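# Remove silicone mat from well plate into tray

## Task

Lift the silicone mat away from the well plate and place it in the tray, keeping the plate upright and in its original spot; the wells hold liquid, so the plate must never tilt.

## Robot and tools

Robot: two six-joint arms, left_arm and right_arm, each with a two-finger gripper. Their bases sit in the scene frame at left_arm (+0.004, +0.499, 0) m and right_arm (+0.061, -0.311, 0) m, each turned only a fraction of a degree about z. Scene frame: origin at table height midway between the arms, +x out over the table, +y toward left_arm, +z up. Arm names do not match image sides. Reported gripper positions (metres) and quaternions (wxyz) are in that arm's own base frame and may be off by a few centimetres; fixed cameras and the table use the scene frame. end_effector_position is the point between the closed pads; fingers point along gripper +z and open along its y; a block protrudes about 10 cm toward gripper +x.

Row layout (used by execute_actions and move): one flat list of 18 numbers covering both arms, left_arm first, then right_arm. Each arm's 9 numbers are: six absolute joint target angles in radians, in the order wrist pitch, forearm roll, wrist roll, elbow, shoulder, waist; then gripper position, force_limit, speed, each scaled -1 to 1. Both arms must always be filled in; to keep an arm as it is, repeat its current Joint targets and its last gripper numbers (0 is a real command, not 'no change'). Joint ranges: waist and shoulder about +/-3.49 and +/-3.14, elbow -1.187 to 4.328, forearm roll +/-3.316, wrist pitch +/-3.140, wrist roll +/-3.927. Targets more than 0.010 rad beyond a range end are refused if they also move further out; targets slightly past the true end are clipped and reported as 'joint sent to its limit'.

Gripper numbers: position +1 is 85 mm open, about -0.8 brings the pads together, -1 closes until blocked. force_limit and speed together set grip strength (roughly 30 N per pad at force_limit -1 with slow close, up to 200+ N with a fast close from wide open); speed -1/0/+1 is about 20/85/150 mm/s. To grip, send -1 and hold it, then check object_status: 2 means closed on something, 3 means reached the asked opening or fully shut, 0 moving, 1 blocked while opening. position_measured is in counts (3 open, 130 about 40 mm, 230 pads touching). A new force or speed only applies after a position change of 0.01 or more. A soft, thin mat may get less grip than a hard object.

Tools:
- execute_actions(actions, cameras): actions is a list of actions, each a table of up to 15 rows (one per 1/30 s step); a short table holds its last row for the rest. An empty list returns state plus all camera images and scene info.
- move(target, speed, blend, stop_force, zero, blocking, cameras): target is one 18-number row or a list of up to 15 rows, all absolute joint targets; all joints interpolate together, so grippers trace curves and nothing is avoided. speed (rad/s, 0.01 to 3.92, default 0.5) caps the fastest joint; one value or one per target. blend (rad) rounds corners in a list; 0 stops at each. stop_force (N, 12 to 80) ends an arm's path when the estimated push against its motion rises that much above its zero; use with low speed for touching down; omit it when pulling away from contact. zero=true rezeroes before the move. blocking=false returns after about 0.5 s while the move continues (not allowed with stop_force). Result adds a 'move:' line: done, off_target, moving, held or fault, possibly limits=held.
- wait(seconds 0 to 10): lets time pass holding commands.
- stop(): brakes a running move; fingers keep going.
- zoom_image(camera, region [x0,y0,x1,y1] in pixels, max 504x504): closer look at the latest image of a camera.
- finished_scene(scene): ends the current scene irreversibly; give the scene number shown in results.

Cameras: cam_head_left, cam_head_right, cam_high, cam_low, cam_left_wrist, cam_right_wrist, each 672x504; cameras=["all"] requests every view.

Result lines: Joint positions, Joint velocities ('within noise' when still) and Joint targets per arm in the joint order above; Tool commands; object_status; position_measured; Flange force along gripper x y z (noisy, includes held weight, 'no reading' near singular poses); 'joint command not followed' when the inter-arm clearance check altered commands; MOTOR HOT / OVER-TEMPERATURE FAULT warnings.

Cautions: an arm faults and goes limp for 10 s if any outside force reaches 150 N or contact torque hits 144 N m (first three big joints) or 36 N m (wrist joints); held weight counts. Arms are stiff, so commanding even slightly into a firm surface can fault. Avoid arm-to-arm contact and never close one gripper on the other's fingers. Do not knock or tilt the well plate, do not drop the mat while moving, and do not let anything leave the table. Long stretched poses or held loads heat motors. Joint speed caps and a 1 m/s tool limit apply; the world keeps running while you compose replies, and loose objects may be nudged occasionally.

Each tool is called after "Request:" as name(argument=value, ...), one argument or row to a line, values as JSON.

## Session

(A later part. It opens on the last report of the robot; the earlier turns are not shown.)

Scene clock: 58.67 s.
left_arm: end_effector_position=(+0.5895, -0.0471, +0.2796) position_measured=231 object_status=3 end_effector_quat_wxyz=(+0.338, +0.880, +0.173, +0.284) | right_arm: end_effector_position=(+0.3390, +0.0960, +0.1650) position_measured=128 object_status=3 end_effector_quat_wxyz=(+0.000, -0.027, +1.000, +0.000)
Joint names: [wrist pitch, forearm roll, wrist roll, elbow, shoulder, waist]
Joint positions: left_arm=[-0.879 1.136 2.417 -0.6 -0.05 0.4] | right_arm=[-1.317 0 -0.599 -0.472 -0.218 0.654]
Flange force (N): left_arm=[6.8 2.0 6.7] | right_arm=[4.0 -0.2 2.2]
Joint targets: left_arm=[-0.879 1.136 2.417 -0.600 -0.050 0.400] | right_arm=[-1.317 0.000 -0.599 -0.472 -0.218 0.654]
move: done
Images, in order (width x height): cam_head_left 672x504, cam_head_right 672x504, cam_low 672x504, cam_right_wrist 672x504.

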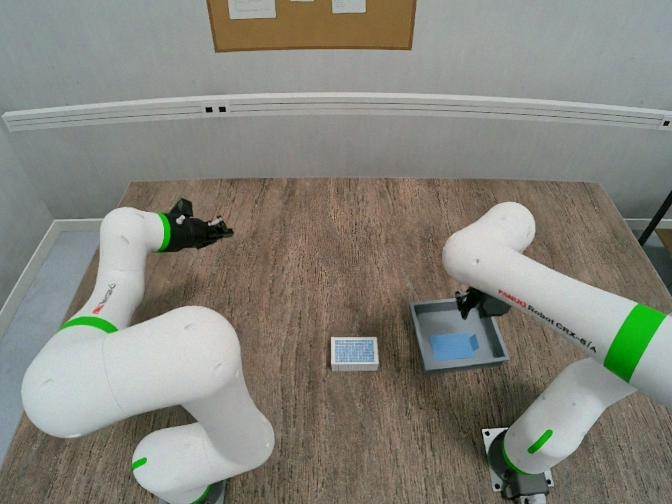

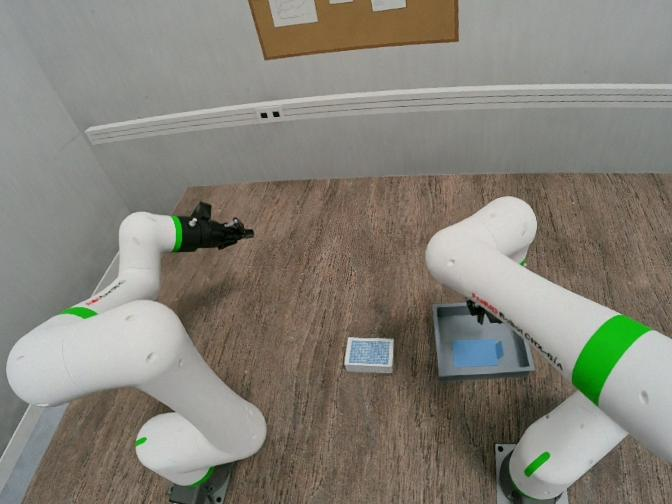

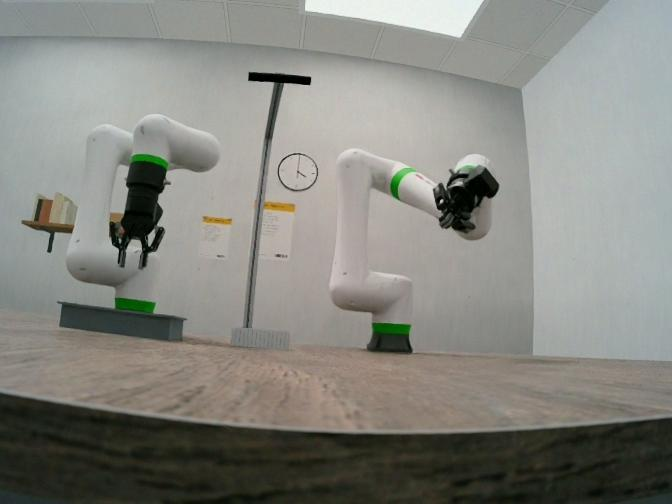

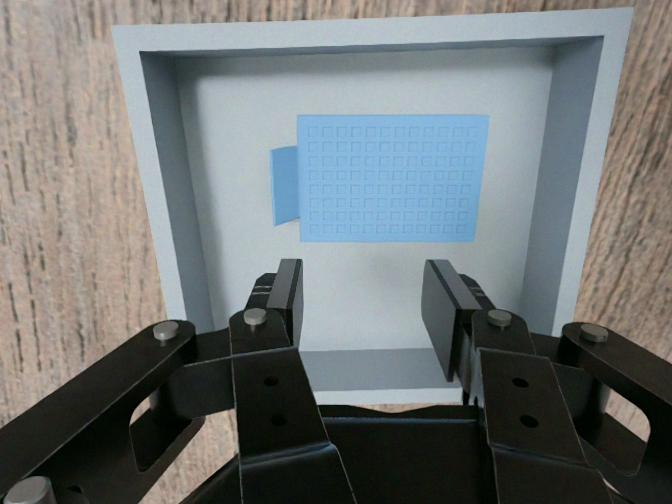

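Request:
move(
  target=[
    [-0.8788,1.1356,2.417,-0.6,-0.05,0.4,-1,1,-1,-1.2093,0,-2.6203,-0.3085,0.053,1.1045,0,-1,-1],
    [-0.8788,1.1356,2.417,-0.6,-0.05,0.4,-1,1,-1,-0.9734,0,-2.6203,-0.4299,0.1675,1.1045,0,-1,-1],
  ],
  speed=[0.8,0.25],
  cameras=["cam_right_wrist","cam_low"],
)

Request:
zoom_image(
  camera="cam_low",
  region=[200, 230, 350, 370],
)

Scene clock: 63.47 s.
left_arm: end_effector_position=(+0.5895, -0.0471, +0.2796) position_measured=231 object_status=3 end_effector_quat_wxyz=(+0.338, +0.880, +0.173, +0.284) | right_arm: end_effector_position=(+0.3067, +0.3202, +0.0350) position_measured=128 object_status=3 end_effector_quat_wxyz=(+0.000, +0.687, +0.726, +0.000)
Joint names: [wrist pitch, forearm roll, wrist roll, elbow, shoulder, waist]
Joint positions: left_arm=[-0.879 1.136 2.417 -0.6 -0.05 0.4] | right_arm=[-0.973 0 -2.62 -0.43 0.167 1.105]
Flange force (N): left_arm=[7.1 2.3 6.7] | right_arm=[-2.0 -3.0 1.7]
Joint targets: left_arm=[-0.879 1.136 2.417 -0.600 -0.050 0.400] | right_arm=[-0.973 0.000 -2.620 -0.430 0.167 1.104]
move: done
Images, in order (width x height): cam_low 672x504, cam_right_wrist 672x504.

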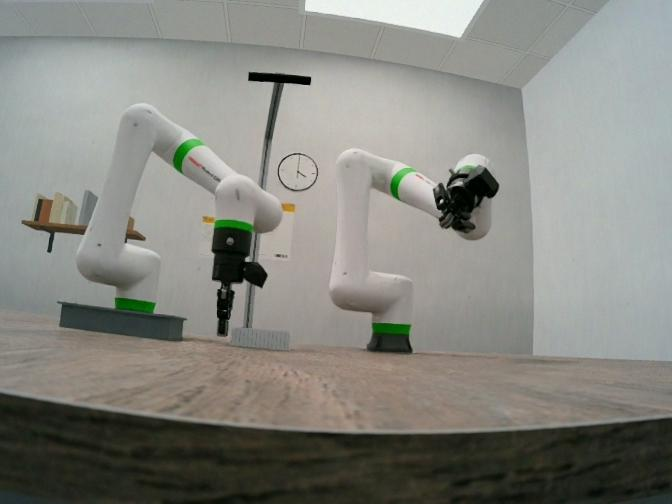

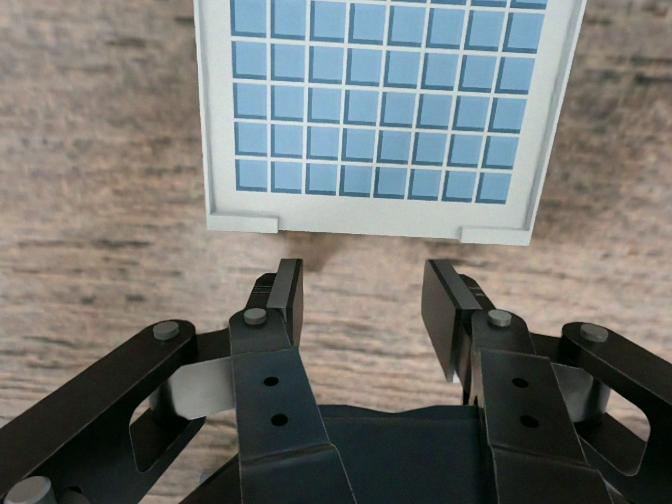

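Scaled by 3.360 from the camera's 672x504 image, which has a finer 960x720 frame.

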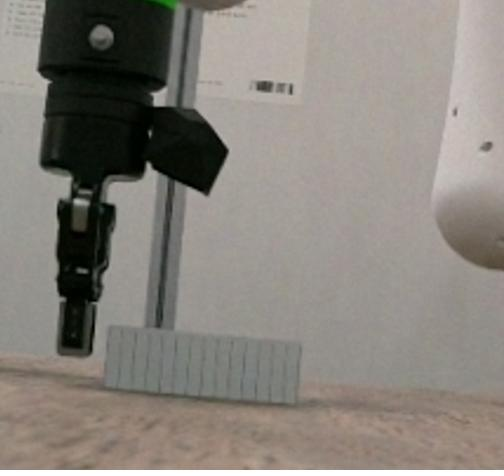

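Request:
move(
  target=[-0.8788,1.1356,2.417,-0.6,-0.05,0.4,-1,1,-1,-0.9952,0,-2.6797,-0.3179,0.2577,1.1639,0,-1,-1],
  speed=0.06,
  cameras=["cam_right_wrist","cam_low","cam_head_left"],
)

Request:
zoom_image(
  camera="cam_low",
  region=[200, 290, 350, 370],
)

Scene clock: 65.73 s.
left_arm: end_effector_position=(+0.5895, -0.0471, +0.2796) position_measured=231 object_status=3 end_effector_quat_wxyz=(+0.338, +0.880, +0.173, +0.284) | right_arm: end_effector_position=(+0.3035, +0.3758, +0.0350) position_measured=128 object_status=3 end_effector_quat_wxyz=(+0.000, +0.687, +0.726, +0.000)
Joint names: [wrist pitch, forearm roll, wrist roll, elbow, shoulder, waist]
Joint positions: left_arm=[-0.879 1.136 2.417 -0.6 -0.05 0.4] | right_arm=[-0.995 0 -2.68 -0.318 0.258 1.164]
Flange force (N): left_arm=[6.8 2.4 6.6] | right_arm=[-2.4 -2.6 1.4]
Joint targets: left_arm=[-0.879 1.136 2.417 -0.600 -0.050 0.400] | right_arm=[-0.995 0.000 -2.680 -0.318 0.258 1.164]
move: done
Images, in order (width x height): cam_head_left 672x504, cam_low 672x504, cam_right_wrist 672x504.

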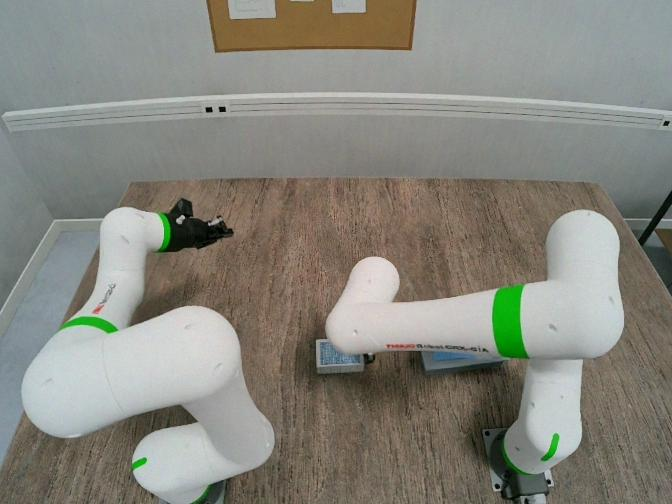

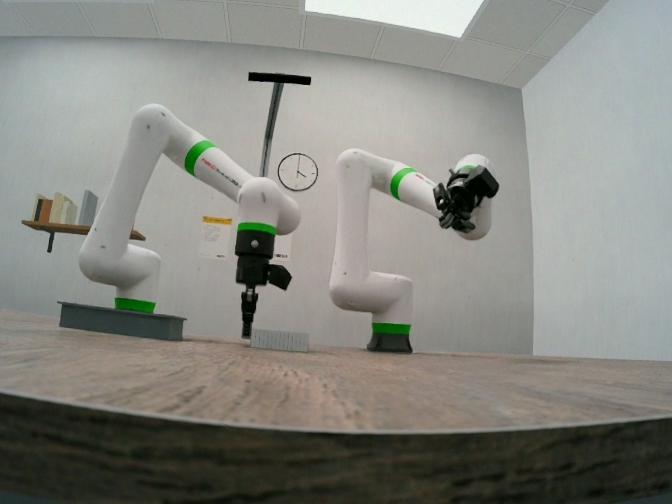

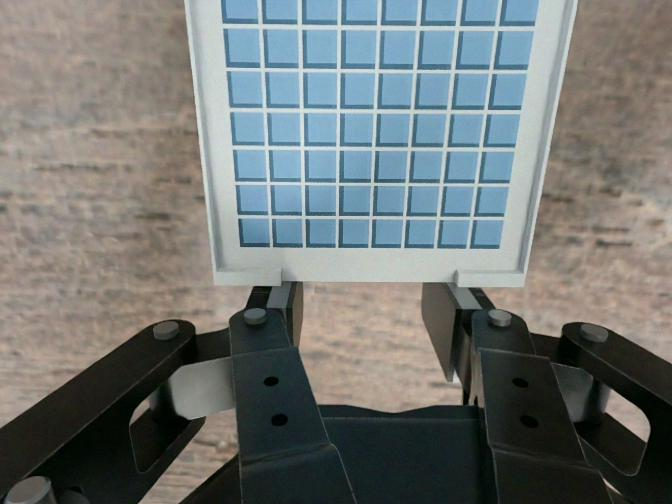

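Scaled by 3.360 from the camera's 672x504 image, which has a finer 960x720 frame.

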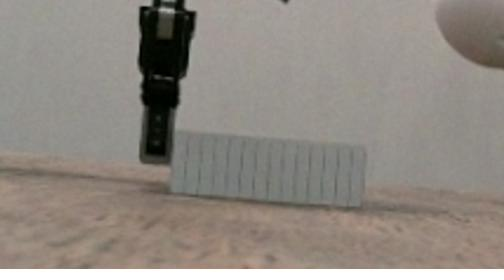

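Request:
move(
  target=[
    [-0.8788,1.1356,2.417,-0.6,-0.05,0.4,-1,1,-1,-0.9734,0,-2.6203,-0.4299,0.1675,1.1045,0,-1,-1],
    [-0.8788,1.1356,2.417,-0.6,-0.05,0.4,-1,1,-1,-1.2093,0,-2.6203,-0.3085,0.053,1.1045,0,-1,-1],
  ],
  speed=[0.2,0.4],
  blend=[0.03,0],
  cameras=["cam_low","cam_head_left"],
)

Scene clock: 67.43 s.
left_arm: end_effector_position=(+0.5895, -0.0471, +0.2796) position_measured=231 object_status=3 end_effector_quat_wxyz=(+0.338, +0.880, +0.173, +0.284) | right_arm: end_effector_position=(+0.3067, +0.3202, +0.1299) position_measured=128 object_status=3 end_effector_quat_wxyz=(+0.000, +0.687, +0.726, +0.000)
Joint names: [wrist pitch, forearm roll, wrist roll, elbow, shoulder, waist]
Joint positions: left_arm=[-0.879 1.136 2.417 -0.6 -0.05 0.4] | right_arm=[-1.209 0 -2.62 -0.309 0.053 1.104]
Flange force (N): left_arm=[6.8 2.1 6.5] | right_arm=[-1.4 -2.7 1.8]
Joint targets: left_arm=[-0.879 1.136 2.417 -0.600 -0.050 0.400] | right_arm=[-1.209 0.000 -2.620 -0.309 0.053 1.104]
move: done
Images, in order (width x height): cam_head_left 672x504, cam_low 672x504.

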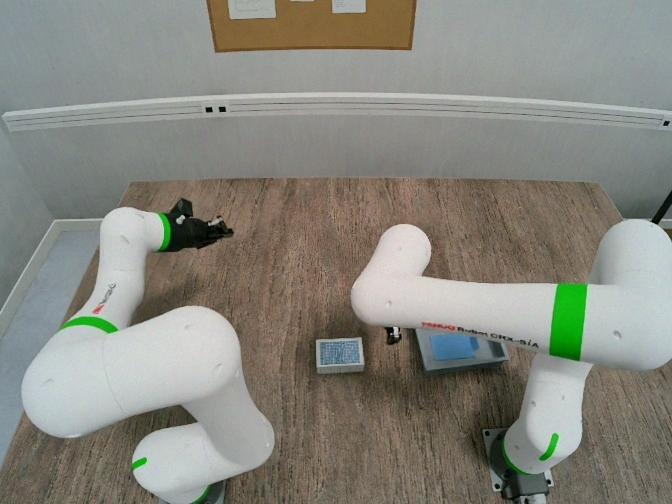

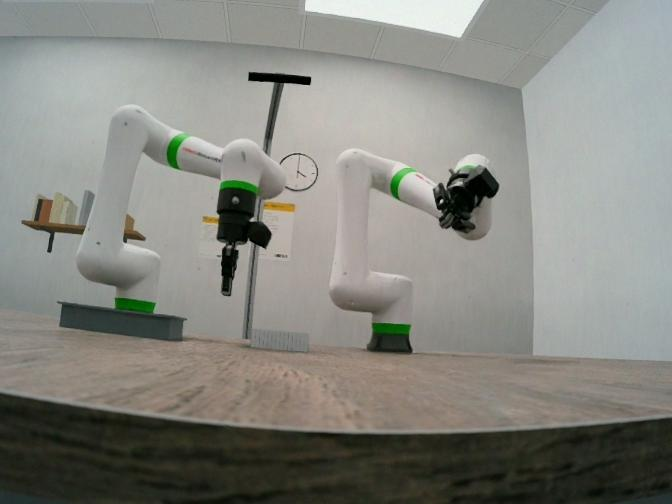

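Request:
finished_scene(
  scene=1,
)

The scene is finished: the task was done.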